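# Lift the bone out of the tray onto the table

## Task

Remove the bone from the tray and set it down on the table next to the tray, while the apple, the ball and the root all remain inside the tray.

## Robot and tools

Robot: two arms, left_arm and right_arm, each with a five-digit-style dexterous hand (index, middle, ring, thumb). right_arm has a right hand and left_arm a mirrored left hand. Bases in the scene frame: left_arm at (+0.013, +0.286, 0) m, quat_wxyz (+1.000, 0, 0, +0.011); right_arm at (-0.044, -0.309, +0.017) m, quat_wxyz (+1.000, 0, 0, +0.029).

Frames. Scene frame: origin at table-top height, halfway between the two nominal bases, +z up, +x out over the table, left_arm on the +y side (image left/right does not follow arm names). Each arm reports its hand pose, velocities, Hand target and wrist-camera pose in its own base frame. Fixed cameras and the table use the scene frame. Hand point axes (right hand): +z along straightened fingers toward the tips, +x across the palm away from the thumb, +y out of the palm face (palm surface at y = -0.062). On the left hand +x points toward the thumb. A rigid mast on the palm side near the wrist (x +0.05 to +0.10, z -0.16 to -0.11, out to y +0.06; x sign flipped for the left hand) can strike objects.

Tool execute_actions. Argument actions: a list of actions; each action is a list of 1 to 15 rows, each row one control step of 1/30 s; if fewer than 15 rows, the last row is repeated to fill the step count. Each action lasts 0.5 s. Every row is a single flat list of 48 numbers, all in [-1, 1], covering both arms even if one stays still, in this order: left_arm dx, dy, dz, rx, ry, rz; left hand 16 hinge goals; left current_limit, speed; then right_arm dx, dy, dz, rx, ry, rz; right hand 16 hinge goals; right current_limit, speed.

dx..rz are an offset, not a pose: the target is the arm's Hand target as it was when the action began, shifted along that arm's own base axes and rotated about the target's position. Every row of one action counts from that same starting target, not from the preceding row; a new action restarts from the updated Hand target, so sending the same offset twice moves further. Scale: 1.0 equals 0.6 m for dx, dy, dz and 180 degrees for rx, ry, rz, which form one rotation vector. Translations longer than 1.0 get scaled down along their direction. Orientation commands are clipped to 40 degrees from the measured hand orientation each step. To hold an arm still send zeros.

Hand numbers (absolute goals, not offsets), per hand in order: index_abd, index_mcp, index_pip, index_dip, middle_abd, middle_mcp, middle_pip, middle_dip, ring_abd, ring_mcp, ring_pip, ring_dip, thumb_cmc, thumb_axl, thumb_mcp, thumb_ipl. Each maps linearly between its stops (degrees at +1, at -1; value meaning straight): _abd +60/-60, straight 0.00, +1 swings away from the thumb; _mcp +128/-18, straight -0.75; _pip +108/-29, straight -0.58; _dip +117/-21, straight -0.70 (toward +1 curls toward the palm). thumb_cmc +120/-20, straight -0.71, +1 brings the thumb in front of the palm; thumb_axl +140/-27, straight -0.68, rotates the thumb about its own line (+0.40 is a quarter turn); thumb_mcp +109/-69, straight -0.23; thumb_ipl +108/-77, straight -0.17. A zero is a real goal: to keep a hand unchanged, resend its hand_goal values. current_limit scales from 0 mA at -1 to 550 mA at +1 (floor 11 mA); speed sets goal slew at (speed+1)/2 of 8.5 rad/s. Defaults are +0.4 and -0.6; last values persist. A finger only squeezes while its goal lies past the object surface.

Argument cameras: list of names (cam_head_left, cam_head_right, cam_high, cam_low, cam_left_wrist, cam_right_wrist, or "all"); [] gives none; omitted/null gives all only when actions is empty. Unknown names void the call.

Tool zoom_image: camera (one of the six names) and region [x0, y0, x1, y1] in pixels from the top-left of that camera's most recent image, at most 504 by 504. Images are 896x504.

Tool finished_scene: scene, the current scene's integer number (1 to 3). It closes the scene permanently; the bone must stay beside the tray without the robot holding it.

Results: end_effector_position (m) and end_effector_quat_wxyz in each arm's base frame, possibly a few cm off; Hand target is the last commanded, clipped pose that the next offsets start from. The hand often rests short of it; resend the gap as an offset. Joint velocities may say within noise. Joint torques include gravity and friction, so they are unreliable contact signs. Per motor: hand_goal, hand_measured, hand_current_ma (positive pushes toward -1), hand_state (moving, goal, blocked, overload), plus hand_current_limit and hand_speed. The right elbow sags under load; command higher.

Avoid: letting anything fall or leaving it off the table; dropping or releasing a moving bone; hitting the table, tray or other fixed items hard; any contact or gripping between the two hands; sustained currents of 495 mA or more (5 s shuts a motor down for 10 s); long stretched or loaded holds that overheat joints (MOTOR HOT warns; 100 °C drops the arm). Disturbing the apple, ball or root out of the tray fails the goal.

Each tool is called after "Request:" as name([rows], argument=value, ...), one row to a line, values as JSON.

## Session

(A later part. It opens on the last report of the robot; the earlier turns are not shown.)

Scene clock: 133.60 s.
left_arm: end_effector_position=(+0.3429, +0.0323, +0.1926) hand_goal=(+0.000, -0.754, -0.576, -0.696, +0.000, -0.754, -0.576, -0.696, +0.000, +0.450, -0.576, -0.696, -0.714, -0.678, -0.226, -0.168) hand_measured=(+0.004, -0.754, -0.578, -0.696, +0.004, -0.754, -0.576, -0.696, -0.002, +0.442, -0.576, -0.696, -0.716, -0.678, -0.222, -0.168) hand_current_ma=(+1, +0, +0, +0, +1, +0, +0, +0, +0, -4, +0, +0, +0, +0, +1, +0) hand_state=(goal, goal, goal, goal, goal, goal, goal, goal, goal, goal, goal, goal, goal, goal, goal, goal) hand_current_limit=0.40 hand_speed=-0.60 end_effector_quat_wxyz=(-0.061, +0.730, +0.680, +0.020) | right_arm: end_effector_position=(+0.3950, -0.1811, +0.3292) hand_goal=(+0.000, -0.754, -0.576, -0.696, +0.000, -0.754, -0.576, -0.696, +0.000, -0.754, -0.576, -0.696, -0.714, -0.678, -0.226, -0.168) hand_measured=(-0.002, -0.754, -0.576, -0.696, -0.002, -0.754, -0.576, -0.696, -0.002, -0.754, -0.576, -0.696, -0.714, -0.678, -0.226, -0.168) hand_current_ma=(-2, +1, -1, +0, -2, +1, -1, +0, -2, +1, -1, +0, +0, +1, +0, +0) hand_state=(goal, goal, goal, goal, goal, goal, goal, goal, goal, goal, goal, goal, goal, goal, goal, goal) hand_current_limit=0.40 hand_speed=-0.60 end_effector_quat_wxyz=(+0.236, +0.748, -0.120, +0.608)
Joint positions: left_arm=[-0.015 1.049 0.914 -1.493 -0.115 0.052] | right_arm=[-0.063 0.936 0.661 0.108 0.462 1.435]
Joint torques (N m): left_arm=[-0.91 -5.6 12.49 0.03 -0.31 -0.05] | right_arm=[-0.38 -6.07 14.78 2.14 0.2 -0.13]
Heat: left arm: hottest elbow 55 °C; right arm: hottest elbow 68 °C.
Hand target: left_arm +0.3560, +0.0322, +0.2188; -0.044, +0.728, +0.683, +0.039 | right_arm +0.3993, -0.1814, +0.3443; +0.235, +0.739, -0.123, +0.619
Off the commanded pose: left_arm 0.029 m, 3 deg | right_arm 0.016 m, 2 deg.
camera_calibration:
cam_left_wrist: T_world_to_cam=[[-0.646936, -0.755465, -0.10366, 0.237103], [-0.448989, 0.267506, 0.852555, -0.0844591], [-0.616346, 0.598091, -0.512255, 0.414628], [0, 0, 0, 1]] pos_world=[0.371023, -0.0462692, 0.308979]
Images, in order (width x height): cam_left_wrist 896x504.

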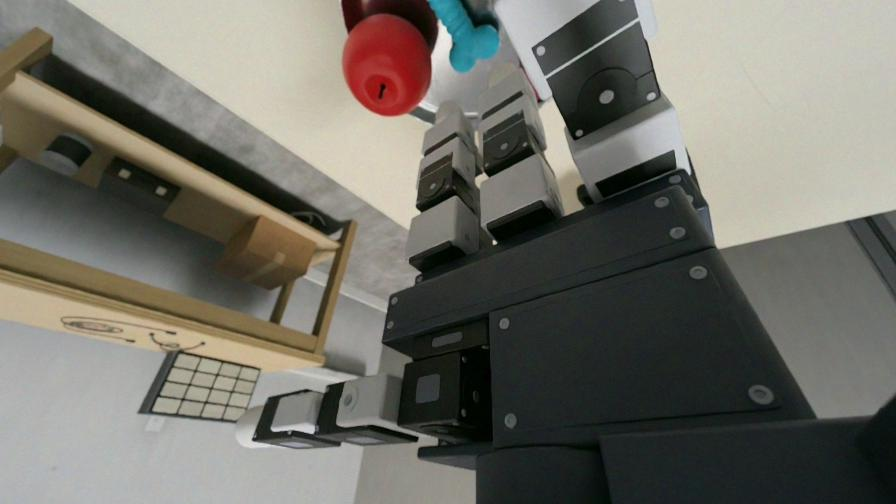

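Request:
execute_actions([
  [[-0.02,0,0.03,0,0,0,0,0.45,-0.576,-0.696,0.0,-0.754,-0.576,-0.696,0,0.45,-0.576,-0.696,-0.714,-0.678,-0.226,-0.168,0.4,-0.4,0,0,0,0,0,0,0,-0.754,-0.576,-0.696,0,-0.754,-0.576,-0.696,0,-0.754,-0.576,-0.696,-0.714,-0.678,-0.226,-0.168,0.4,-0.6]],
  [[-0.0135,0.05,0,0,0,0,0,0.45,-0.576,-0.696,0.0,-0.754,-0.576,-0.696,0,0.45,-0.576,-0.696,-0.714,-0.678,-0.226,-0.168,0.4,-0.4,0,0,0,0,0,0,0,-0.754,-0.576,-0.696,0,-0.754,-0.576,-0.696,0,-0.754,-0.576,-0.696,-0.714,-0.678,-0.226,-0.168,0.4,-0.6]],
  [[-0.0135,0.06,-0.03,0,0,0,0,0.45,-0.576,-0.696,0.0,-0.754,-0.576,-0.696,0,0.45,-0.576,-0.696,-0.714,-0.678,-0.226,-0.168,0.4,-0.6,0,0,0,0,0,0,0,-0.754,-0.576,-0.696,0,-0.754,-0.576,-0.696,0,-0.754,-0.576,-0.696,-0.714,-0.678,-0.226,-0.168,0.4,-0.6]],
], cameras=["cam_left_wrist"])

Request:
zoom_image(camera="cam_left_wrist", region=[360, 0, 560, 140])

Scene clock: 141.43 s.
left_arm: end_effector_position=(+0.3287, +0.0967, +0.2187) hand_goal=(+0.000, +0.450, -0.576, -0.696, +0.000, -0.754, -0.576, -0.696, +0.000, +0.450, -0.576, -0.696, -0.714, -0.678, -0.226, -0.168) hand_measured=(+0.004, +0.430, -0.578, -0.696, +0.002, -0.754, -0.576, -0.696, -0.002, +0.442, -0.576, -0.696, -0.716, -0.678, -0.222, -0.168) hand_current_ma=(+1, -22, +0, +0, +1, +0, +0, +0, +0, -4, +0, +0, +0, +0, +1, +0) hand_state=(goal, blocked, goal, goal, goal, goal, goal, goal, goal, goal, goal, goal, goal, goal, goal, goal) hand_current_limit=0.40 hand_speed=-0.60 end_effector_quat_wxyz=(-0.048, +0.728, +0.683, +0.034) | right_arm: end_effector_position=(+0.3950, -0.1811, +0.3292) hand_goal=(+0.000, -0.754, -0.576, -0.696, +0.000, -0.754, -0.576, -0.696, +0.000, -0.754, -0.576, -0.696, -0.714, -0.678, -0.226, -0.168) hand_measured=(-0.002, -0.754, -0.576, -0.696, -0.002, -0.754, -0.576, -0.696, -0.002, -0.754, -0.576, -0.696, -0.714, -0.678, -0.226, -0.168) hand_current_ma=(-2, +1, -1, +0, -2, +1, -1, +0, -2, +1, -1, +0, +0, +1, +0, +0) hand_state=(goal, goal, goal, goal, goal, goal, goal, goal, goal, goal, goal, goal, goal, goal, goal, goal) hand_current_limit=0.40 hand_speed=-0.60 end_effector_quat_wxyz=(+0.236, +0.748, -0.120, +0.608)
Joint positions: left_arm=[0.238 0.987 0.936 -1.507 -0.118 0.301] | right_arm=[-0.063 0.936 0.661 0.108 0.462 1.435]
Joint torques (N m): left_arm=[-0.03 -5.25 8.31 1.05 -0.05 0.12] | right_arm=[-0.38 -6.07 14.78 2.14 0.21 -0.13]
Heat: left arm: hottest elbow 55 °C; right arm: hottest elbow 68 °C.
Hand target: left_arm +0.3277, +0.0982, +0.2188; -0.044, +0.728, +0.683, +0.039 | right_arm +0.3993, -0.1814, +0.3443; +0.235, +0.739, -0.123, +0.619
Off the commanded pose: left_arm 0.002 m, 1 deg | right_arm 0.016 m, 2 deg.
camera_calibration:
cam_left_wrist: T_world_to_cam=[[-0.637912, -0.759003, -0.130318, 0.282478], [-0.483674, 0.263187, 0.83474, -0.114608], [-0.599272, 0.595523, -0.535001, 0.380378], [0, 0, 0, 1]] pos_world=[0.352714, 0.0180409, 0.335982]
Images, in order (width x height): cam_left_wrist 896x504.

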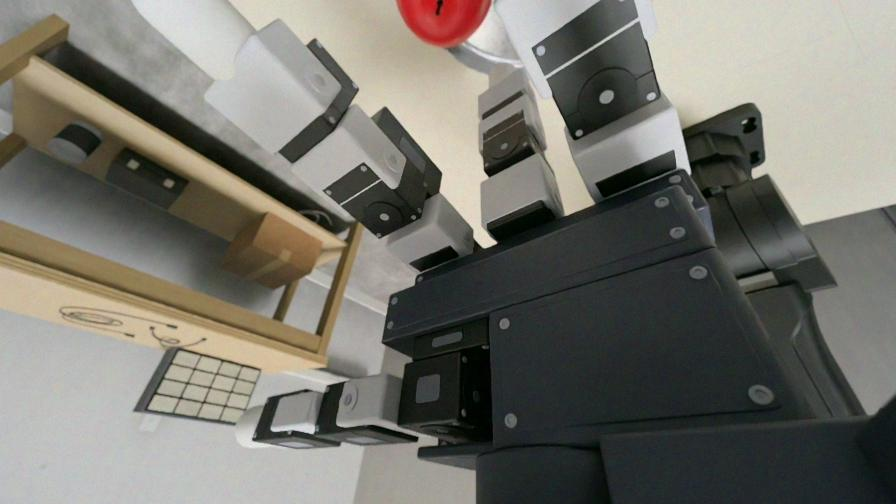

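Scaled by 2.520 from the camera's 896x504 image, which has a finer 1280x720 frame.

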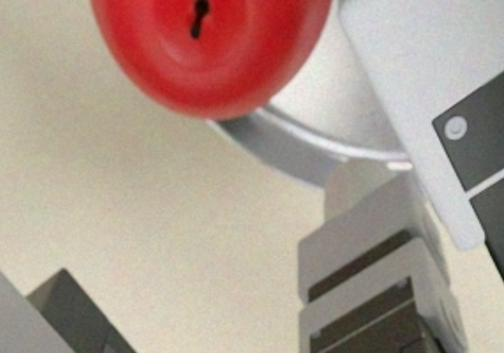

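Request:
execute_actions([
  [[0,0.0035,-0.055,0,0,0,0,0.45,-0.576,-0.696,0.0,-0.754,-0.576,-0.696,0,0.45,-0.576,-0.696,-0.714,-0.678,-0.226,-0.168,0.4,-0.6,0,0,0,0,0,0,0,-0.754,-0.576,-0.696,0,-0.754,-0.576,-0.696,0,-0.754,-0.576,-0.696,-0.714,-0.678,-0.226,-0.168,0.4,-0.6]],
  [[0,0,-0.055,0,0,0,0,0.45,-0.576,-0.696,0.0,-0.754,-0.576,-0.696,0,0.45,-0.576,-0.696,-0.714,-0.678,-0.226,-0.168,0.4,-0.6,0,0,0,0,0,0,0,-0.754,-0.576,-0.696,0,-0.754,-0.576,-0.696,0,-0.754,-0.576,-0.696,-0.714,-0.678,-0.226,-0.168,0.4,-0.6]],
], cameras=["cam_left_wrist","cam_high"])

Request:
zoom_image(camera="cam_left_wrist", region=[360, 0, 560, 140])

Request:
zoom_image(camera="cam_high", region=[410, 80, 530, 190])

Scene clock: 145.17 s.
left_arm: end_effector_position=(+0.3286, +0.0987, +0.1627) hand_goal=(+0.000, +0.450, -0.576, -0.696, +0.000, -0.754, -0.576, -0.696, +0.000, +0.450, -0.576, -0.696, -0.714, -0.678, -0.226, -0.168) hand_measured=(+0.004, +0.432, -0.578, -0.696, +0.002, -0.754, -0.576, -0.696, -0.002, +0.442, -0.576, -0.696, -0.716, -0.678, -0.222, -0.168) hand_current_ma=(+1, -19, +0, +0, +1, +0, +0, +0, +0, -4, +0, +0, +0, +0, +1, +0) hand_state=(goal, goal, goal, goal, goal, goal, goal, goal, goal, goal, goal, goal, goal, goal, goal, goal) hand_current_limit=0.40 hand_speed=-0.60 end_effector_quat_wxyz=(-0.041, +0.727, +0.684, +0.047) | right_arm: end_effector_position=(+0.3950, -0.1811, +0.3292) hand_goal=(+0.000, -0.754, -0.576, -0.696, +0.000, -0.754, -0.576, -0.696, +0.000, -0.754, -0.576, -0.696, -0.714, -0.678, -0.226, -0.168) hand_measured=(-0.002, -0.754, -0.576, -0.696, -0.002, -0.754, -0.576, -0.696, -0.002, -0.754, -0.576, -0.696, -0.714, -0.678, -0.226, -0.168) hand_current_ma=(-2, +1, -1, +0, -2, +1, -1, +0, -2, +1, -1, +0, +0, +1, +0, +0) hand_state=(goal, goal, goal, goal, goal, goal, goal, goal, goal, goal, goal, goal, goal, goal, goal, goal) hand_current_limit=0.40 hand_speed=-0.60 end_effector_quat_wxyz=(+0.236, +0.748, -0.120, +0.608)
Joint positions: left_arm=[0.247 0.99 0.782 -1.321 -0.117 0.311] | right_arm=[-0.063 0.936 0.661 0.108 0.462 1.435]
Joint torques (N m): left_arm=[0.03 -2.96 7.95 0.88 -0.05 0.14] | right_arm=[-0.38 -6.07 14.78 2.14 0.2 -0.13]
Heat: left arm: hottest elbow 55 °C; right arm: hottest elbow 69 °C.
Hand target: left_arm +0.3278, +0.1004, +0.1529; -0.044, +0.728, +0.683, +0.039 | right_arm +0.3993, -0.1814, +0.3443; +0.235, +0.739, -0.123, +0.619
Off the commanded pose: left_arm 0.010 m, 1 deg | right_arm 0.016 m, 2 deg.
camera_calibration:
cam_left_wrist: T_world_to_cam=[[-0.634638, -0.757464, -0.15324, 0.279042], [-0.507172, 0.25861, 0.82213, -0.0581409], [-0.583104, 0.599474, -0.548289, 0.345604], [0, 0, 0, 1]] pos_world=[0.349126, 0.0192196, 0.28005]
Images, in order (width x height): cam_high 896x504, cam_left_wrist 896x504.

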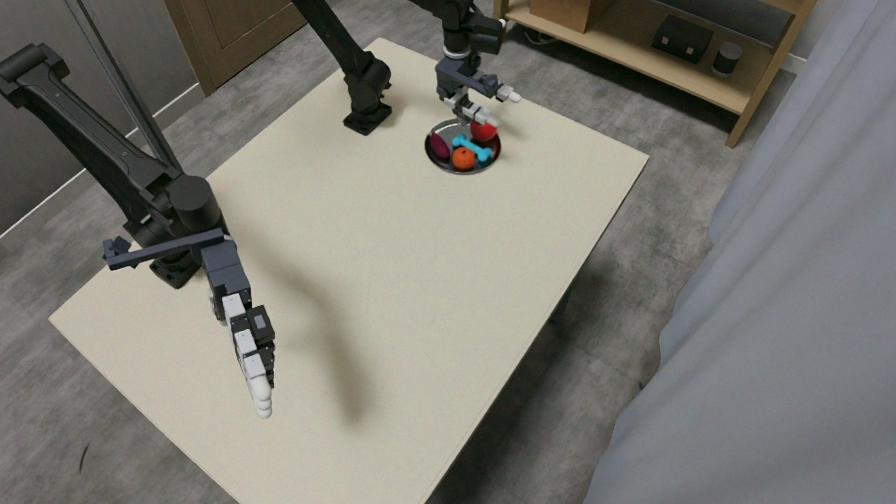

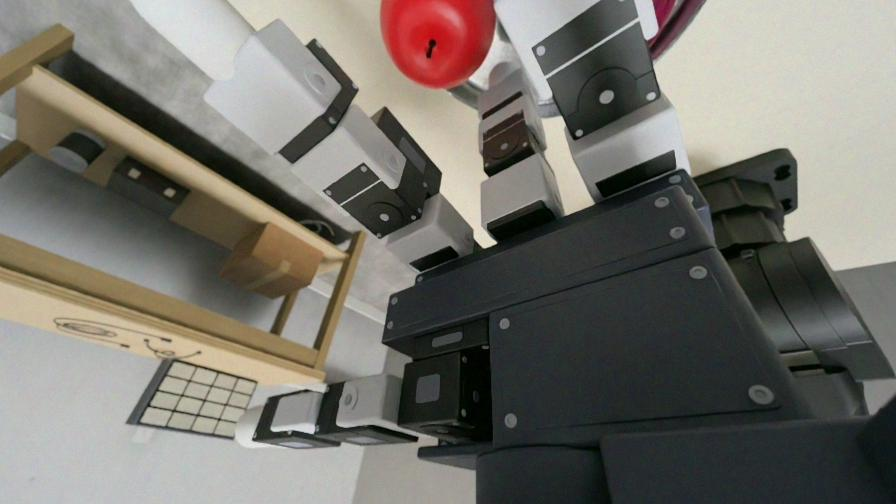

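Scaled by 2.520 from the camera's 896x504 image, which has a finer 1280x720 frame.

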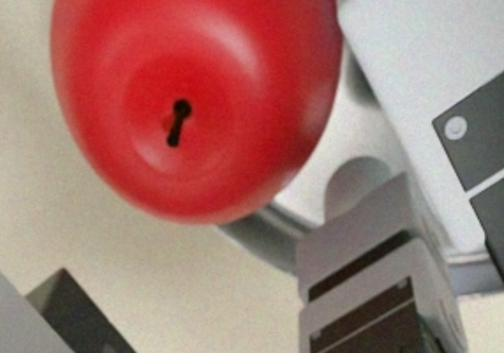

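Scaled by 4.200 from the camera's 896x504 image, which has a finer 1280x720 frame.

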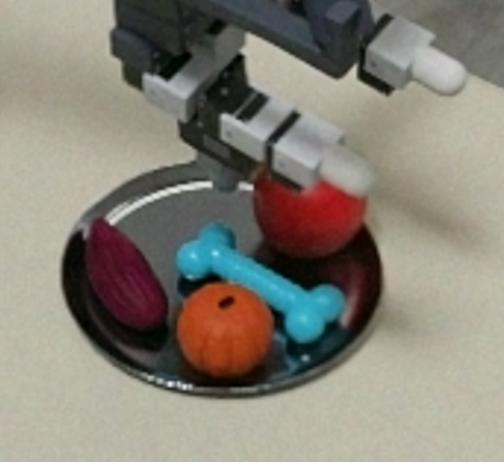

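Request:
execute_actions([
  [[0,0,-0.03,0,0,0,0,0.45,-0.576,-0.696,0.0,-0.754,-0.576,-0.696,0,0.45,-0.576,-0.696,-0.714,-0.678,-0.226,-0.168,0.4,-0.6,0,0,0,0,0,0,0,-0.754,-0.576,-0.696,0,-0.754,-0.576,-0.696,0,-0.754,-0.576,-0.696,-0.714,-0.678,-0.226,-0.168,0.4,-0.6]],
  [[0,0,-0.018,0,0,0,0,0.45,-0.576,-0.696,0.0,-0.754,-0.576,-0.696,0,0.45,-0.576,-0.696,-0.714,-0.678,-0.226,-0.168,0.4,-0.6,0,0,0,0,0,0,0,-0.754,-0.576,-0.696,0,-0.754,-0.576,-0.696,0,-0.754,-0.576,-0.696,-0.714,-0.678,-0.226,-0.168,0.4,-0.6]],
], cameras=["cam_high"])

Request:
zoom_image(camera="cam_high", region=[410, 80, 530, 190])

Scene clock: 148.40 s.
left_arm: end_effector_position=(+0.3294, +0.0988, +0.1345) hand_goal=(+0.000, +0.450, -0.576, -0.696, +0.000, -0.754, -0.576, -0.696, +0.000, +0.450, -0.576, -0.696, -0.714, -0.678, -0.226, -0.168) hand_measured=(+0.004, +0.432, -0.578, -0.696, +0.002, -0.756, -0.576, -0.696, -0.002, +0.442, -0.576, -0.696, -0.716, -0.678, -0.222, -0.168) hand_current_ma=(+1, -19, +0, +0, +1, +0, +0, +0, +0, -4, +0, +0, +0, +0, +1, +0) hand_state=(goal, goal, goal, goal, goal, goal, goal, goal, goal, goal, goal, goal, goal, goal, goal, goal) hand_current_limit=0.40 hand_speed=-0.60 end_effector_quat_wxyz=(-0.041, +0.727, +0.684, +0.047) | right_arm: end_effector_position=(+0.3950, -0.1811, +0.3292) hand_goal=(+0.000, -0.754, -0.576, -0.696, +0.000, -0.754, -0.576, -0.696, +0.000, -0.754, -0.576, -0.696, -0.714, -0.678, -0.226, -0.168) hand_measured=(-0.002, -0.754, -0.576, -0.696, -0.002, -0.754, -0.576, -0.696, -0.002, -0.754, -0.576, -0.696, -0.714, -0.678, -0.226, -0.168) hand_current_ma=(-2, +1, -1, +0, -2, +1, -1, +0, -2, +1, -1, +0, +0, +1, +0, +0) hand_state=(goal, goal, goal, goal, goal, goal, goal, goal, goal, goal, goal, goal, goal, goal, goal, goal) hand_current_limit=0.40 hand_speed=-0.60 end_effector_quat_wxyz=(+0.236, +0.748, -0.120, +0.608)
Joint positions: left_arm=[0.247 1.015 0.721 -1.235 -0.117 0.311] | right_arm=[-0.063 0.936 0.661 0.108 0.462 1.435]
Joint torques (N m): left_arm=[-0.21 -3.19 7.64 1.24 -0.06 0.12] | right_arm=[-0.38 -6.01 14.78 2.13 0.2 -0.13]
Heat: left arm: hottest elbow 54 °C; right arm: hottest elbow 69 °C.
Hand target: left_arm +0.3277, +0.1004, +0.1240; -0.044, +0.728, +0.683, +0.039 | right_arm +0.3993, -0.1814, +0.3443; +0.235, +0.739, -0.123, +0.619
Off the commanded pose: left_arm 0.011 m, 1 deg | right_arm 0.016 m, 2 deg.
Images, in order (width x height): cam_high 896x504.

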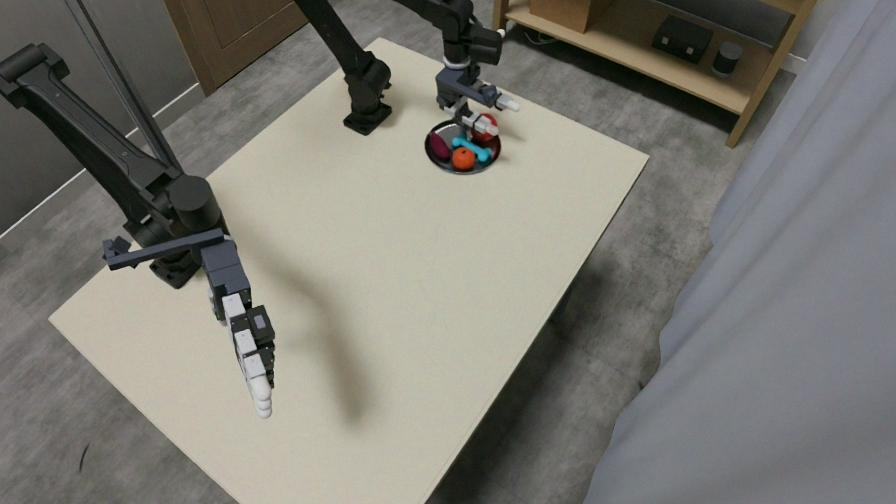

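Scaled by 4.200 from the camera's 896x504 image, which has a finer 1280x720 frame.

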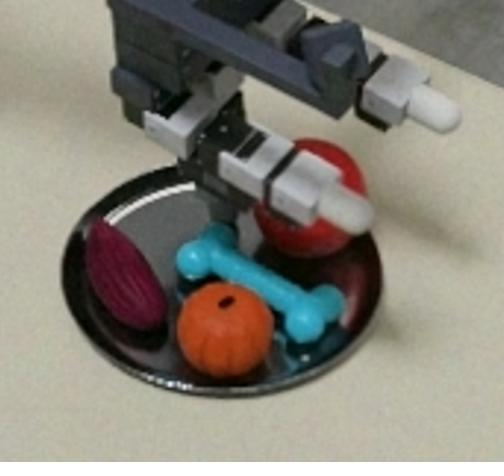

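Request:
execute_actions([
  [[0,-0.017,0,0,0,0,0,0.45,-0.576,-0.696,0.0,-0.754,-0.576,-0.696,0,0.45,-0.576,-0.696,-0.714,-0.678,-0.226,-0.168,0.4,-0.6,0,0,0,0,0,0,0,-0.754,-0.576,-0.696,0,-0.754,-0.576,-0.696,0,-0.754,-0.576,-0.696,-0.714,-0.678,-0.226,-0.168,0.4,-0.6]],
  [[0,-0.012,0,0,0,0,0,0.45,-0.576,-0.696,0.0,-0.754,-0.576,-0.696,0,0.45,-0.576,-0.696,-0.714,-0.678,-0.226,-0.168,0.4,-0.6,0,0,0,0,0,0,0,-0.754,-0.576,-0.696,0,-0.754,-0.576,-0.696,0,-0.754,-0.576,-0.696,-0.714,-0.678,-0.226,-0.168,0.4,-0.6]],
], cameras=["cam_high"])

Request:
zoom_image(camera="cam_high", region=[410, 80, 530, 190])

Scene clock: 151.30 s.
left_arm: end_effector_position=(+0.3328, +0.0867, +0.1346) hand_goal=(+0.000, +0.450, -0.576, -0.696, +0.000, -0.754, -0.576, -0.696, +0.000, +0.450, -0.576, -0.696, -0.714, -0.678, -0.226, -0.168) hand_measured=(+0.004, +0.432, -0.578, -0.696, -0.006, -0.756, -0.576, -0.696, -0.002, +0.442, -0.576, -0.696, -0.716, -0.678, -0.222, -0.168) hand_current_ma=(+1, -19, +0, +0, -2, +0, +0, +0, +0, -4, +0, +0, +0, +0, +1, +0) hand_state=(goal, goal, goal, goal, goal, goal, goal, goal, goal, goal, goal, goal, goal, goal, goal, goal) hand_current_limit=0.40 hand_speed=-0.60 end_effector_quat_wxyz=(-0.039, +0.728, +0.683, +0.048) | right_arm: end_effector_position=(+0.3950, -0.1811, +0.3292) hand_goal=(+0.000, -0.754, -0.576, -0.696, +0.000, -0.754, -0.576, -0.696, +0.000, -0.754, -0.576, -0.696, -0.714, -0.678, -0.226, -0.168) hand_measured=(-0.002, -0.754, -0.576, -0.696, -0.002, -0.754, -0.576, -0.696, -0.002, -0.754, -0.576, -0.696, -0.714, -0.678, -0.226, -0.168) hand_current_ma=(-2, +1, -1, +0, -2, +1, -1, +0, -2, +1, -1, +0, +0, +1, +0, +0) hand_state=(goal, goal, goal, goal, goal, goal, goal, goal, goal, goal, goal, goal, goal, goal, goal, goal) hand_current_limit=0.40 hand_speed=-0.60 end_effector_quat_wxyz=(+0.236, +0.748, -0.120, +0.608)
Joint positions: left_arm=[0.198 1.015 0.721 -1.235 -0.117 0.264] | right_arm=[-0.063 0.936 0.661 0.108 0.462 1.435]
Joint torques (N m): left_arm=[-1.55 -3.84 7.28 0.7 -0.13 -0.1] | right_arm=[-0.38 -6.07 14.78 2.14 0.2 -0.13]
Heat: left arm: hottest elbow 54 °C; right arm: hottest elbow 69 °C.
Hand target: left_arm +0.3278, +0.0830, +0.1241; -0.044, +0.728, +0.683, +0.039 | right_arm +0.3993, -0.1814, +0.3443; +0.235, +0.739, -0.123, +0.619
Off the commanded pose: left_arm 0.012 m, 1 deg | right_arm 0.016 m, 2 deg.
Images, in order (width x height): cam_high 896x504.

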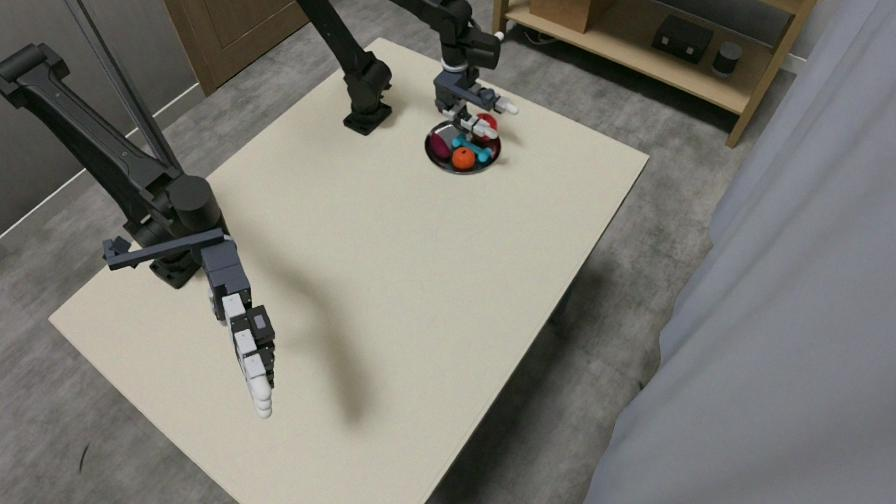

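Scaled by 4.200 from the camera's 896x504 image, which has a finer 1280x720 frame.

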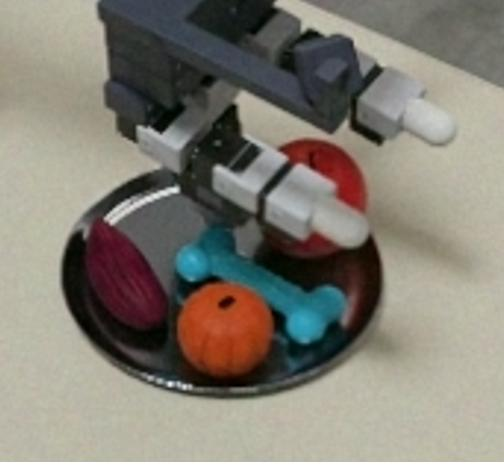

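Request:
execute_actions([
  [[0,-0.016,0,0,0,0,0,0.45,-0.576,-0.696,0.0,-0.754,-0.576,-0.696,0,0.45,-0.576,-0.696,-0.714,-0.678,-0.226,-0.168,0.4,-0.6,0,0,0,0,0,0,0,-0.754,-0.576,-0.696,0,-0.754,-0.576,-0.696,0,-0.754,-0.576,-0.696,-0.714,-0.678,-0.226,-0.168,0.4,-0.6]],
], cameras=["cam_high"])

Request:
zoom_image(camera="cam_high", region=[410, 80, 530, 190])

Scene clock: 154.27 s.
left_arm: end_effector_position=(+0.3347, +0.0784, +0.1346) hand_goal=(+0.000, +0.450, -0.576, -0.696, +0.000, -0.754, -0.576, -0.696, +0.000, +0.450, -0.576, -0.696, -0.714, -0.678, -0.226, -0.168) hand_measured=(+0.004, +0.432, -0.578, -0.696, -0.014, -0.758, -0.578, -0.696, -0.002, +0.442, -0.576, -0.696, -0.716, -0.678, -0.222, -0.168) hand_current_ma=(+1, -19, +0, +0, -8, -2, +0, +0, +0, -4, +0, +0, +0, +0, +1, +0) hand_state=(goal, goal, goal, goal, goal, goal, goal, goal, goal, goal, goal, goal, goal, goal, goal, goal) hand_current_limit=0.40 hand_speed=-0.60 end_effector_quat_wxyz=(-0.039, +0.727, +0.684, +0.050) | right_arm: end_effector_position=(+0.3950, -0.1811, +0.3292) hand_goal=(+0.000, -0.754, -0.576, -0.696, +0.000, -0.754, -0.576, -0.696, +0.000, -0.754, -0.576, -0.696, -0.714, -0.678, -0.226, -0.168) hand_measured=(-0.002, -0.754, -0.576, -0.696, -0.002, -0.754, -0.576, -0.696, -0.002, -0.754, -0.576, -0.696, -0.714, -0.678, -0.226, -0.168) hand_current_ma=(-2, +1, -1, +0, -2, +1, -1, +0, -2, +1, -1, +0, +0, +1, +0, +0) hand_state=(goal, goal, goal, goal, goal, goal, goal, goal, goal, goal, goal, goal, goal, goal, goal, goal) hand_current_limit=0.40 hand_speed=-0.60 end_effector_quat_wxyz=(+0.236, +0.748, -0.120, +0.608)
Joint positions: left_arm=[0.161 1.015 0.719 -1.235 -0.121 0.225] | right_arm=[-0.063 0.936 0.661 0.108 0.462 1.435]
Joint torques (N m): left_arm=[-1.73 -4.19 7.12 0.51 0 -0.05] | right_arm=[-0.38 -6.01 14.78 2.13 0.2 -0.13]
Heat: left arm: hottest elbow 54 °C; right arm: hottest elbow 69 °C.
Hand target: left_arm +0.3277, +0.0734, +0.1240; -0.044, +0.728, +0.683, +0.039 | right_arm +0.3993, -0.1814, +0.3443; +0.235, +0.739, -0.123, +0.619
Off the commanded pose: left_arm 0.013 m, 1 deg | right_arm 0.016 m, 2 deg.
Images, in order (width x height): cam_high 896x504.

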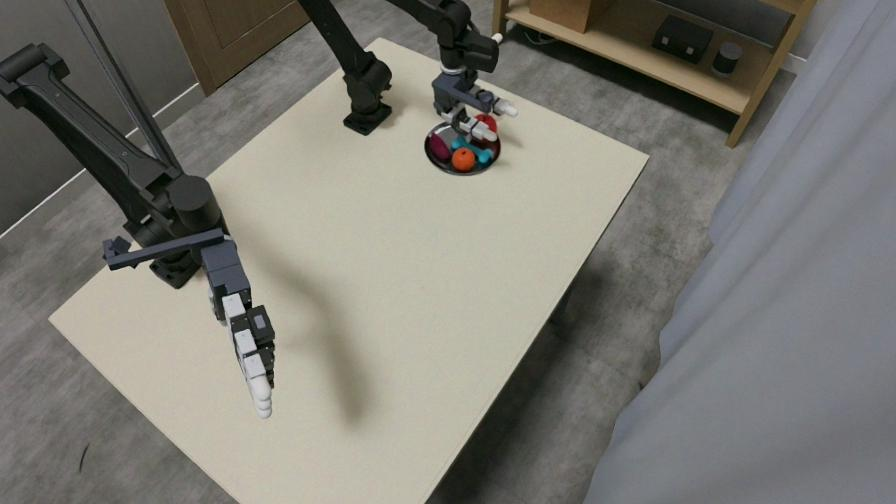

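Scaled by 4.200 from the camera's 896x504 image, which has a finer 1280x720 frame.

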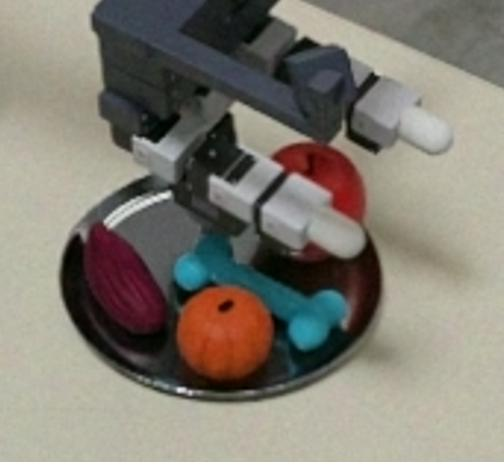

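Request:
execute_actions([
  [[0,0.022,0.01,0,0,0,0,0.45,-0.576,-0.696,0.0,-0.754,-0.576,-0.696,0,0.45,-0.576,-0.696,-0.714,-0.678,-0.226,-0.168,0.4,-0.6,0,0,0,0,0,0,0,-0.754,-0.576,-0.696,0,-0.754,-0.576,-0.696,0,-0.754,-0.576,-0.696,-0.714,-0.678,-0.226,-0.168,0.4,-0.6]],
  [[0,0,0.07,0,0,0,0,0.45,-0.576,-0.696,0.0,-0.754,-0.576,-0.696,0,0.45,-0.576,-0.696,-0.714,-0.678,-0.226,-0.168,0.4,-0.6,0,0,0,0,0,0,0,-0.754,-0.576,-0.696,0,-0.754,-0.576,-0.696,0,-0.754,-0.576,-0.696,-0.714,-0.678,-0.226,-0.168,0.4,-0.6]],
  [[0.02,-0.03,0.06,0,0,0,0,0.45,-0.576,-0.696,0.0,-0.754,-0.576,-0.696,0,0.45,-0.576,-0.696,-0.714,-0.678,-0.226,-0.168,0.4,-0.6,0,0,0,0,0,0,0,-0.754,-0.576,-0.696,0,-0.754,-0.576,-0.696,0,-0.754,-0.576,-0.696,-0.714,-0.678,-0.226,-0.168,0.4,-0.6]],
  [[0.02,-0.05,0,0,0,0,0,-0.754,-0.576,-0.696,0.0,-0.754,-0.576,-0.696,0,0.45,-0.576,-0.696,-0.714,-0.678,-0.226,-0.168,0.4,-0.6,0,0,0,0,0,0,0,-0.754,-0.576,-0.696,0,-0.754,-0.576,-0.696,0,-0.754,-0.576,-0.696,-0.714,-0.678,-0.226,-0.168,0.4,-0.6]],
], cameras=["cam_left_wrist","cam_high","cam_head_left"])

Request:
zoom_image(camera="cam_left_wrist", region=[340, 0, 560, 150])

Request:
zoom_image(camera="cam_high", region=[410, 80, 530, 190])

Request:
zoom_image(camera="cam_head_left", region=[170, 250, 300, 380])

Scene clock: 161.90 s.
left_arm: end_effector_position=(+0.3351, +0.0392, +0.1876) hand_goal=(+0.000, -0.754, -0.576, -0.696, +0.000, -0.754, -0.576, -0.696, +0.000, +0.450, -0.576, -0.696, -0.714, -0.678, -0.226, -0.168) hand_measured=(+0.002, -0.748, -0.578, -0.696, +0.002, -0.750, -0.574, -0.694, -0.002, +0.442, -0.576, -0.696, -0.714, -0.678, -0.222, -0.168) hand_current_ma=(+1, +3, +0, +0, +1, +2, +1, +1, +0, -5, +0, +0, +0, +0, +2, +0) hand_state=(goal, goal, goal, goal, goal, goal, goal, goal, goal, goal, goal, goal, goal, goal, goal, goal) hand_current_limit=0.40 hand_speed=-0.60 end_effector_quat_wxyz=(-0.053, +0.730, +0.681, +0.026) | right_arm: end_effector_position=(+0.3950, -0.1811, +0.3292) hand_goal=(+0.000, -0.754, -0.576, -0.696, +0.000, -0.754, -0.576, -0.696, +0.000, -0.754, -0.576, -0.696, -0.714, -0.678, -0.226, -0.168) hand_measured=(-0.002, -0.754, -0.576, -0.696, -0.002, -0.754, -0.576, -0.696, -0.002, -0.754, -0.576, -0.696, -0.714, -0.678, -0.226, -0.168) hand_current_ma=(-2, +1, -1, +0, -2, +1, -1, +0, -2, +1, -1, +0, +0, +1, +0, +0) hand_state=(goal, goal, goal, goal, goal, goal, goal, goal, goal, goal, goal, goal, goal, goal, goal, goal) hand_current_limit=0.40 hand_speed=-0.60 end_effector_quat_wxyz=(+0.236, +0.748, -0.120, +0.608)
Joint positions: left_arm=[0.013 1.013 0.874 -1.465 -0.114 0.081] | right_arm=[-0.063 0.936 0.661 0.108 0.462 1.435]
Joint torques (N m): left_arm=[-1.32 -3.25 12.88 0.06 -0.32 -0.08] | right_arm=[-0.38 -6.07 14.78 2.14 0.2 -0.13]
Heat: left arm: hottest elbow 54 °C; right arm: hottest elbow 70 °C.
Hand target: left_arm +0.3518, +0.0385, +0.2080; -0.044, +0.728, +0.683, +0.039 | right_arm +0.3993, -0.1814, +0.3443; +0.235, +0.739, -0.123, +0.619
Off the commanded pose: left_arm 0.026 m, 2 deg | right_arm 0.016 m, 2 deg.
camera_calibration:
cam_left_wrist: T_world_to_cam=[[-0.645113, -0.755431, -0.114686, 0.238227], [-0.465804, 0.26984, 0.842741, -0.078096], [-0.605686, 0.597085, -0.52596, 0.402121], [0, 0, 0, 1]] pos_world=[0.360865, -0.0390632, 0.304636]
Images, in order (width x height): cam_head_left 896x504, cam_high 896x504, cam_left_wrist 896x504.

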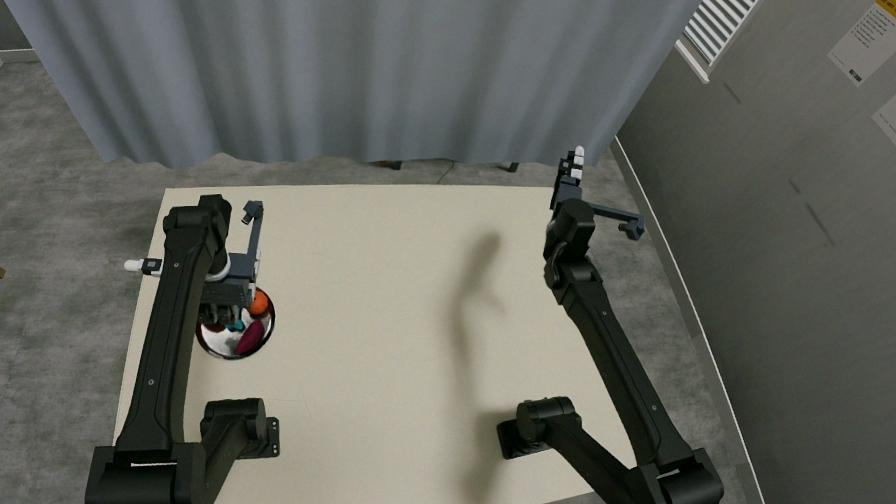

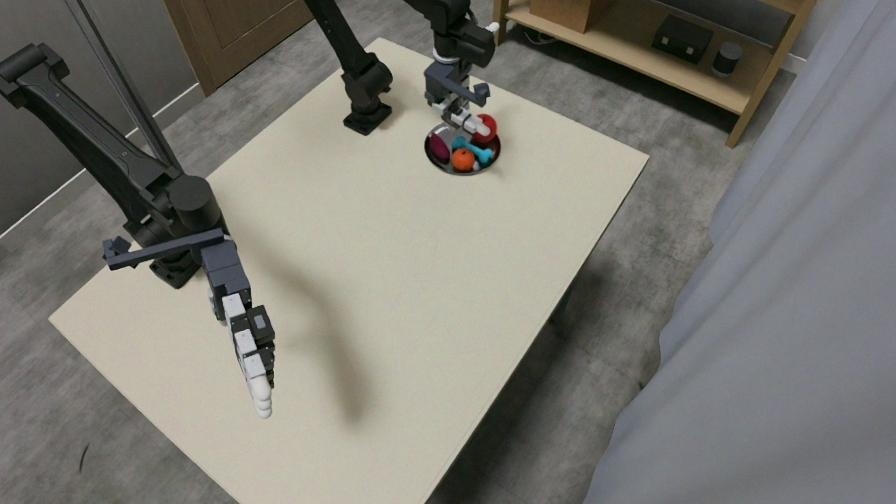

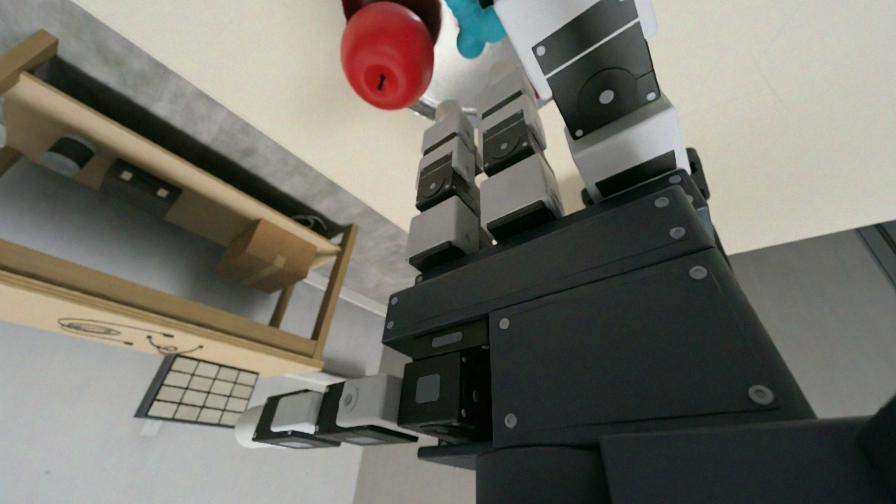

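Scaled by 2.291 from the camera's 896x504 image, which has a finer 1280x720 frame.

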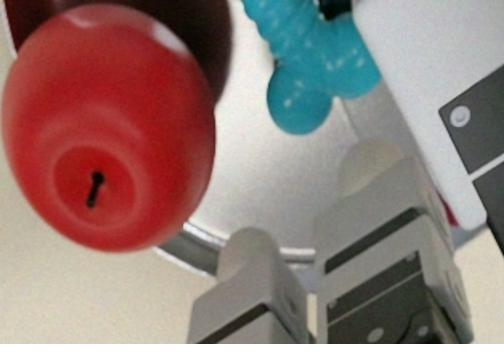

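Scaled by 4.200 from the camera's 896x504 image, which has a finer 1280x720 frame.

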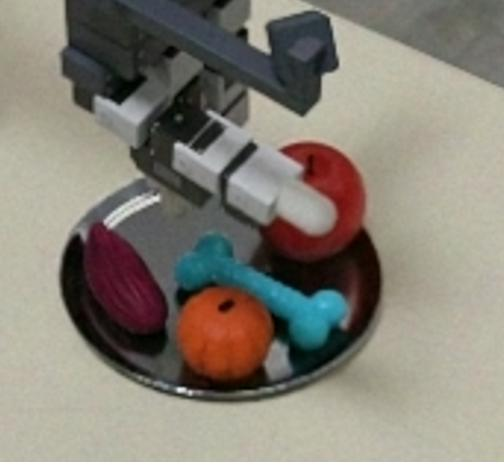

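Scaled by 3.877 from the camera's 896x504 image, which has a finer 1280x720 frame.

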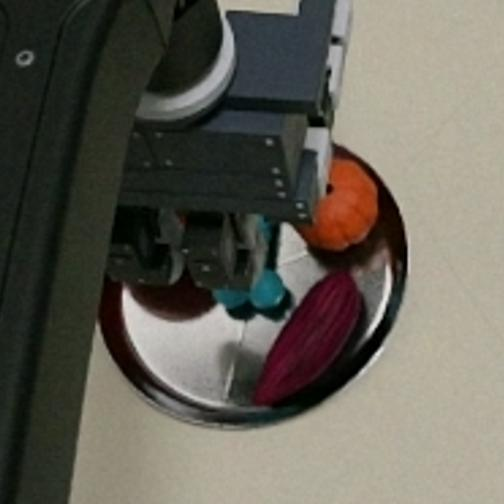

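Request:
execute_actions([
  [[0.01,-0.003,-0.03,0,0,0.0167,0,-0.754,-0.576,-0.696,0.0,-0.754,-0.576,-0.696,0,0.45,-0.576,-0.696,-0.714,-0.678,-0.226,-0.168,0.4,-0.6,0,0,0,0,0,0,0,-0.754,-0.576,-0.696,0,-0.754,-0.576,-0.696,0,-0.754,-0.576,-0.696,-0.714,-0.678,-0.226,-0.168,0.4,-0.6]],
  [[0,0,-0.03,0,0,0,0,-0.754,-0.576,-0.696,0.0,-0.754,-0.576,-0.696,0,0.45,-0.576,-0.696,-0.714,-0.678,-0.226,-0.168,0.4,-0.6,0,0,0,0,0,0,0,-0.754,-0.576,-0.696,0,-0.754,-0.576,-0.696,0,-0.754,-0.576,-0.696,-0.714,-0.678,-0.226,-0.168,0.4,-0.6]],
], cameras=["cam_left_wrist","cam_high"])

Request:
zoom_image(camera="cam_left_wrist", region=[360, 0, 560, 140])

Request:
zoom_image(camera="cam_high", region=[410, 80, 530, 190])

Scene clock: 171.20 s.
left_arm: end_effector_position=(+0.3566, +0.0385, +0.1808) hand_goal=(+0.000, -0.754, -0.576, -0.696, +0.000, -0.754, -0.576, -0.696, +0.000, +0.450, -0.576, -0.696, -0.714, -0.678, -0.226, -0.168) hand_measured=(+0.002, -0.750, -0.578, -0.696, +0.002, -0.750, -0.574, -0.694, -0.002, +0.442, -0.576, -0.696, -0.714, -0.678, -0.222, -0.168) hand_current_ma=(+1, +2, +0, +0, +1, +2, +1, +1, +0, -5, +0, +0, +0, +0, +2, +0) hand_state=(goal, goal, goal, goal, goal, goal, goal, goal, goal, goal, goal, goal, goal, goal, goal, goal) hand_current_limit=0.40 hand_speed=-0.60 end_effector_quat_wxyz=(-0.039, +0.710, +0.701, +0.042) | right_arm: end_effector_position=(+0.3950, -0.1811, +0.3292) hand_goal=(+0.000, -0.754, -0.576, -0.696, +0.000, -0.754, -0.576, -0.696, +0.000, -0.754, -0.576, -0.696, -0.714, -0.678, -0.226, -0.168) hand_measured=(-0.002, -0.754, -0.576, -0.696, -0.002, -0.754, -0.576, -0.696, -0.002, -0.754, -0.576, -0.696, -0.714, -0.678, -0.226, -0.168) hand_current_ma=(-2, +1, -1, +0, -2, +1, -1, +0, -2, +1, -1, +0, +0, +1, +0, +0) hand_state=(goal, goal, goal, goal, goal, goal, goal, goal, goal, goal, goal, goal, goal, goal, goal, goal) hand_current_limit=0.40 hand_speed=-0.60 end_effector_quat_wxyz=(+0.236, +0.748, -0.120, +0.608)
Joint positions: left_arm=[-0.009 1.057 0.874 -1.385 -0.114 0.004] | right_arm=[-0.063 0.936 0.661 0.108 0.462 1.435]
Joint torques (N m): left_arm=[-1.49 -3.84 8.08 0.99 -0.33 -0.1] | right_arm=[-0.38 -6.01 14.79 2.14 0.2 -0.12]
Heat: left arm: hottest elbow 56 °C; right arm: hottest elbow 70 °C.
Hand target: left_arm +0.3577, +0.0367, +0.1720; -0.045, +0.710, +0.702, +0.037 | right_arm +0.3993, -0.1814, +0.3443; +0.235, +0.739, -0.123, +0.619
Off the commanded pose: left_arm 0.009 m, 1 deg | right_arm 0.016 m, 2 deg.
camera_calibration:
cam_left_wrist: T_world_to_cam=[[-0.596894, -0.789288, -0.14402, 0.240138], [-0.517513, 0.241585, 0.820863, -0.03867], [-0.613105, 0.5645, -0.552668, 0.420733], [0, 0, 0, 1]] pos_world=[0.381278, -0.0386241, 0.298853]
Images, in order (width x height): cam_high 896x504, cam_left_wrist 896x504.

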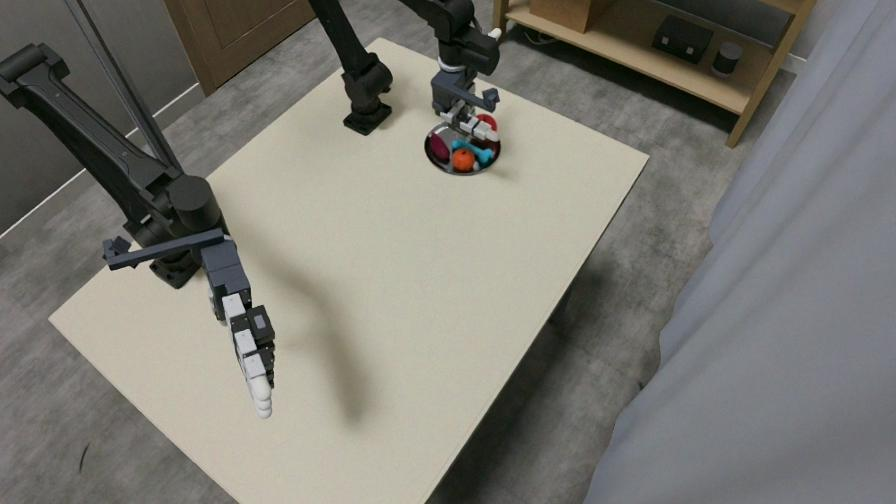

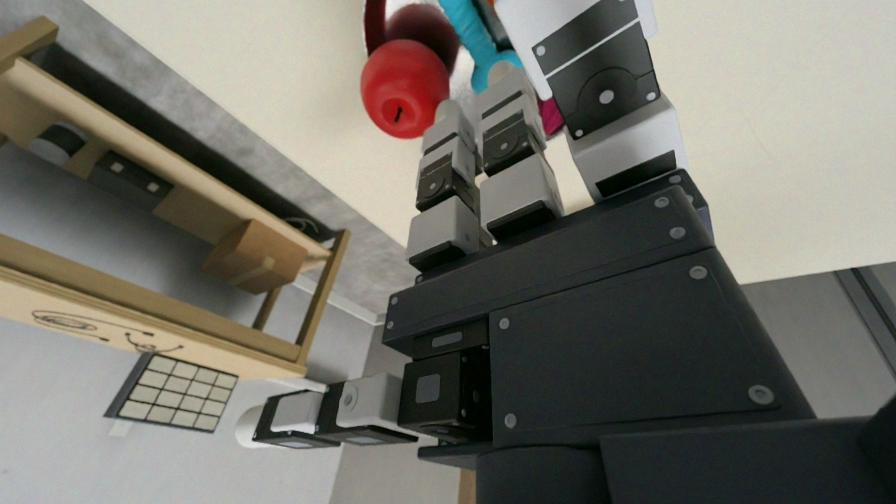

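Scaled by 2.520 from the camera's 896x504 image, which has a finer 1280x720 frame.

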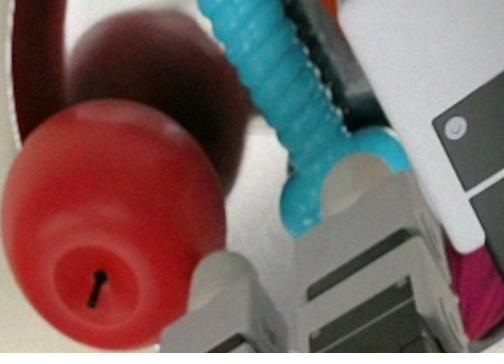

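Scaled by 4.200 from the camera's 896x504 image, which has a finer 1280x720 frame.

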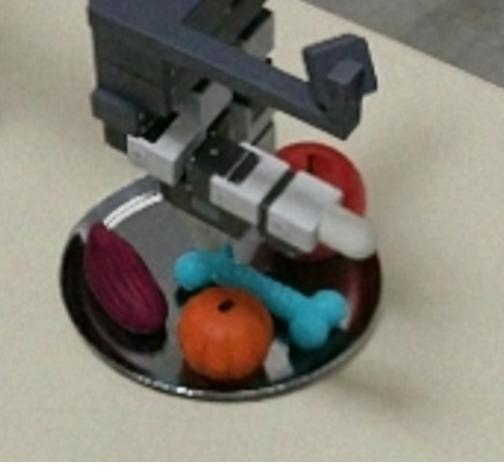

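Request:
execute_actions([
  [[0.005,-0.0055,-0.035,0,0,0,0,-0.754,-0.576,-0.696,0.0,-0.754,-0.576,-0.696,0,0.45,-0.576,-0.696,-0.714,-0.678,-0.226,-0.168,0.4,-0.6,0,0,0,0,0,0,0,-0.754,-0.576,-0.696,0,-0.754,-0.576,-0.696,0,-0.754,-0.576,-0.696,-0.714,-0.678,-0.226,-0.168,0.4,-0.6]],
], cameras=["cam_left_wrist"])

Request:
zoom_image(camera="cam_left_wrist", region=[360, 0, 560, 140])

Scene clock: 176.37 s.
left_arm: end_effector_position=(+0.3613, +0.0350, +0.1621) hand_goal=(+0.000, -0.754, -0.576, -0.696, +0.000, -0.754, -0.576, -0.696, +0.000, +0.450, -0.576, -0.696, -0.714, -0.678, -0.226, -0.168) hand_measured=(+0.006, -0.762, -0.580, -0.696, +0.002, -0.750, -0.574, -0.694, -0.002, +0.442, -0.576, -0.696, -0.714, -0.678, -0.222, -0.168) hand_current_ma=(+3, -5, -2, +0, +1, +2, +1, +1, +0, -5, +0, +0, +0, +0, +2, +0) hand_state=(goal, goal, goal, goal, goal, goal, goal, goal, goal, goal, goal, goal, goal, goal, goal, goal) hand_current_limit=0.40 hand_speed=-0.60 end_effector_quat_wxyz=(-0.038, +0.711, +0.701, +0.043) | right_arm: end_effector_position=(+0.3950, -0.1811, +0.3292) hand_goal=(+0.000, -0.754, -0.576, -0.696, +0.000, -0.754, -0.576, -0.696, +0.000, -0.754, -0.576, -0.696, -0.714, -0.678, -0.226, -0.168) hand_measured=(-0.002, -0.754, -0.576, -0.696, -0.002, -0.754, -0.576, -0.696, -0.002, -0.754, -0.576, -0.696, -0.714, -0.678, -0.226, -0.168) hand_current_ma=(-2, +1, -1, +0, -2, +1, -1, +0, -2, +1, -1, +0, +0, +1, +0, +0) hand_state=(goal, goal, goal, goal, goal, goal, goal, goal, goal, goal, goal, goal, goal, goal, goal, goal) hand_current_limit=0.40 hand_speed=-0.60 end_effector_quat_wxyz=(+0.236, +0.748, -0.120, +0.608)
Joint positions: left_arm=[-0.022 1.081 0.84 -1.324 -0.116 -0.008] | right_arm=[-0.063 0.936 0.661 0.108 0.462 1.435]
Joint torques (N m): left_arm=[-1.44 -3.96 7.58 0.94 -0.28 -0.09] | right_arm=[-0.38 -6.01 14.78 2.14 0.2 -0.12]
Heat: left arm: hottest elbow 55 °C; right arm: hottest elbow 71 °C.
Hand target: left_arm +0.3607, +0.0335, +0.1509; -0.045, +0.710, +0.702, +0.037 | right_arm +0.3993, -0.1814, +0.3443; +0.235, +0.739, -0.123, +0.619
Off the commanded pose: left_arm 0.011 m, 1 deg | right_arm 0.016 m, 2 deg.
camera_calibration:
cam_left_wrist: T_world_to_cam=[[-0.596746, -0.788854, -0.146982, 0.237967], [-0.520219, 0.240865, 0.819363, -0.0188847], [-0.610955, 0.565415, -0.554112, 0.414737], [0, 0, 0, 1]] pos_world=[0.385567, -0.0422288, 0.280261]
Images, in order (width x height): cam_left_wrist 896x504.

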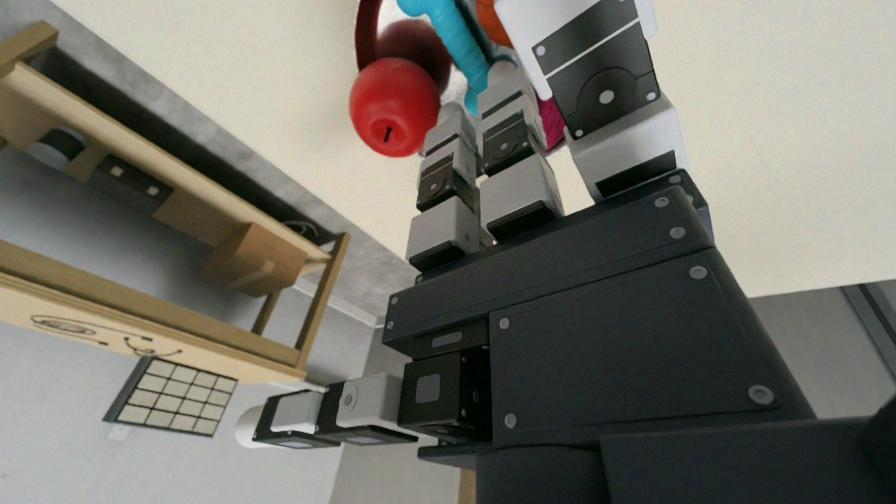

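Scaled by 2.520 from the camera's 896x504 image, which has a finer 1280x720 frame.

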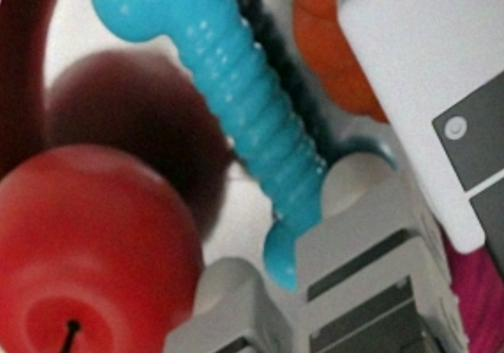

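Request:
execute_actions([
  [[0,0.009,-0.012,0,0,0,0,-0.754,-0.576,-0.696,0.0,-0.754,-0.576,-0.696,0,0.45,-0.576,-0.696,-0.714,-0.678,-0.226,-0.168,0.4,-0.6,0,0,0,0,0,0,0,-0.754,-0.576,-0.696,0,-0.754,-0.576,-0.696,0,-0.754,-0.576,-0.696,-0.714,-0.678,-0.226,-0.168,0.4,-0.6]],
], cameras=["cam_left_wrist"])

Request:
zoom_image(camera="cam_left_wrist", region=[400, 0, 540, 110])

Scene clock: 180.70 s.
left_arm: end_effector_position=(+0.3617, +0.0353, +0.1559) hand_goal=(+0.000, -0.754, -0.576, -0.696, +0.000, -0.754, -0.576, -0.696, +0.000, +0.450, -0.576, -0.696, -0.714, -0.678, -0.226, -0.168) hand_measured=(+0.008, -0.762, -0.580, -0.696, +0.002, -0.750, -0.574, -0.694, -0.002, +0.442, -0.576, -0.696, -0.714, -0.678, -0.222, -0.168) hand_current_ma=(+3, -4, -2, +0, +1, +2, +1, +1, +0, -5, +0, +0, +0, +0, +2, +0) hand_state=(goal, goal, goal, goal, goal, goal, goal, goal, goal, goal, goal, goal, goal, goal, goal, goal) hand_current_limit=0.40 hand_speed=-0.60 end_effector_quat_wxyz=(-0.037, +0.710, +0.702, +0.044) | right_arm: end_effector_position=(+0.3950, -0.1811, +0.3292) hand_goal=(+0.000, -0.754, -0.576, -0.696, +0.000, -0.754, -0.576, -0.696, +0.000, -0.754, -0.576, -0.696, -0.714, -0.678, -0.226, -0.168) hand_measured=(-0.002, -0.754, -0.576, -0.696, -0.002, -0.754, -0.576, -0.696, -0.002, -0.754, -0.576, -0.696, -0.714, -0.678, -0.226, -0.168) hand_current_ma=(-2, +1, -1, +0, -2, +1, -1, +0, -2, +1, -1, +0, +0, +1, +0, +0) hand_state=(goal, goal, goal, goal, goal, goal, goal, goal, goal, goal, goal, goal, goal, goal, goal, goal) hand_current_limit=0.40 hand_speed=-0.60 end_effector_quat_wxyz=(+0.236, +0.748, -0.120, +0.608)
Joint positions: left_arm=[-0.021 1.085 0.825 -1.303 -0.116 -0.009] | right_arm=[-0.063 0.936 0.661 0.108 0.462 1.435]
Joint torques (N m): left_arm=[0.21 -3.84 7.49 1.06 -0.27 0.13] | right_arm=[-0.38 -6.07 14.79 2.13 0.2 -0.12]
Heat: left arm: hottest elbow 55 °C; right arm: hottest elbow 71 °C.
Hand target: left_arm +0.3608, +0.0389, +0.1439; -0.045, +0.710, +0.702, +0.038 | right_arm +0.3993, -0.1814, +0.3443; +0.235, +0.739, -0.123, +0.619
Off the commanded pose: left_arm 0.013 m, 1 deg | right_arm 0.016 m, 2 deg.
camera_calibration:
cam_left_wrist: T_world_to_cam=[[-0.595369, -0.789569, -0.148718, 0.237265], [-0.523018, 0.240356, 0.817729, -0.0123305], [-0.609908, 0.564633, -0.556059, 0.411287], [0, 0, 0, 1]] pos_world=[0.385659, -0.0419254, 0.274069]
Images, in order (width x height): cam_left_wrist 896x504.

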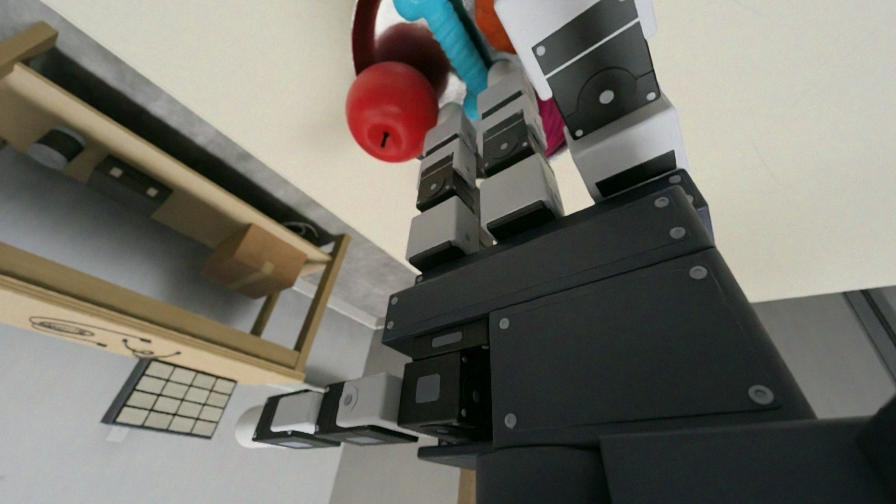

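Scaled by 3.600 from the camera's 896x504 image, which has a finer 1280x720 frame.

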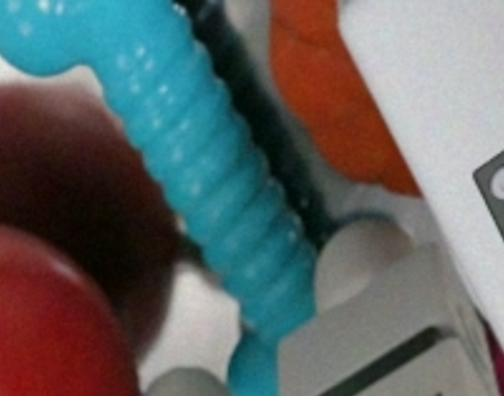

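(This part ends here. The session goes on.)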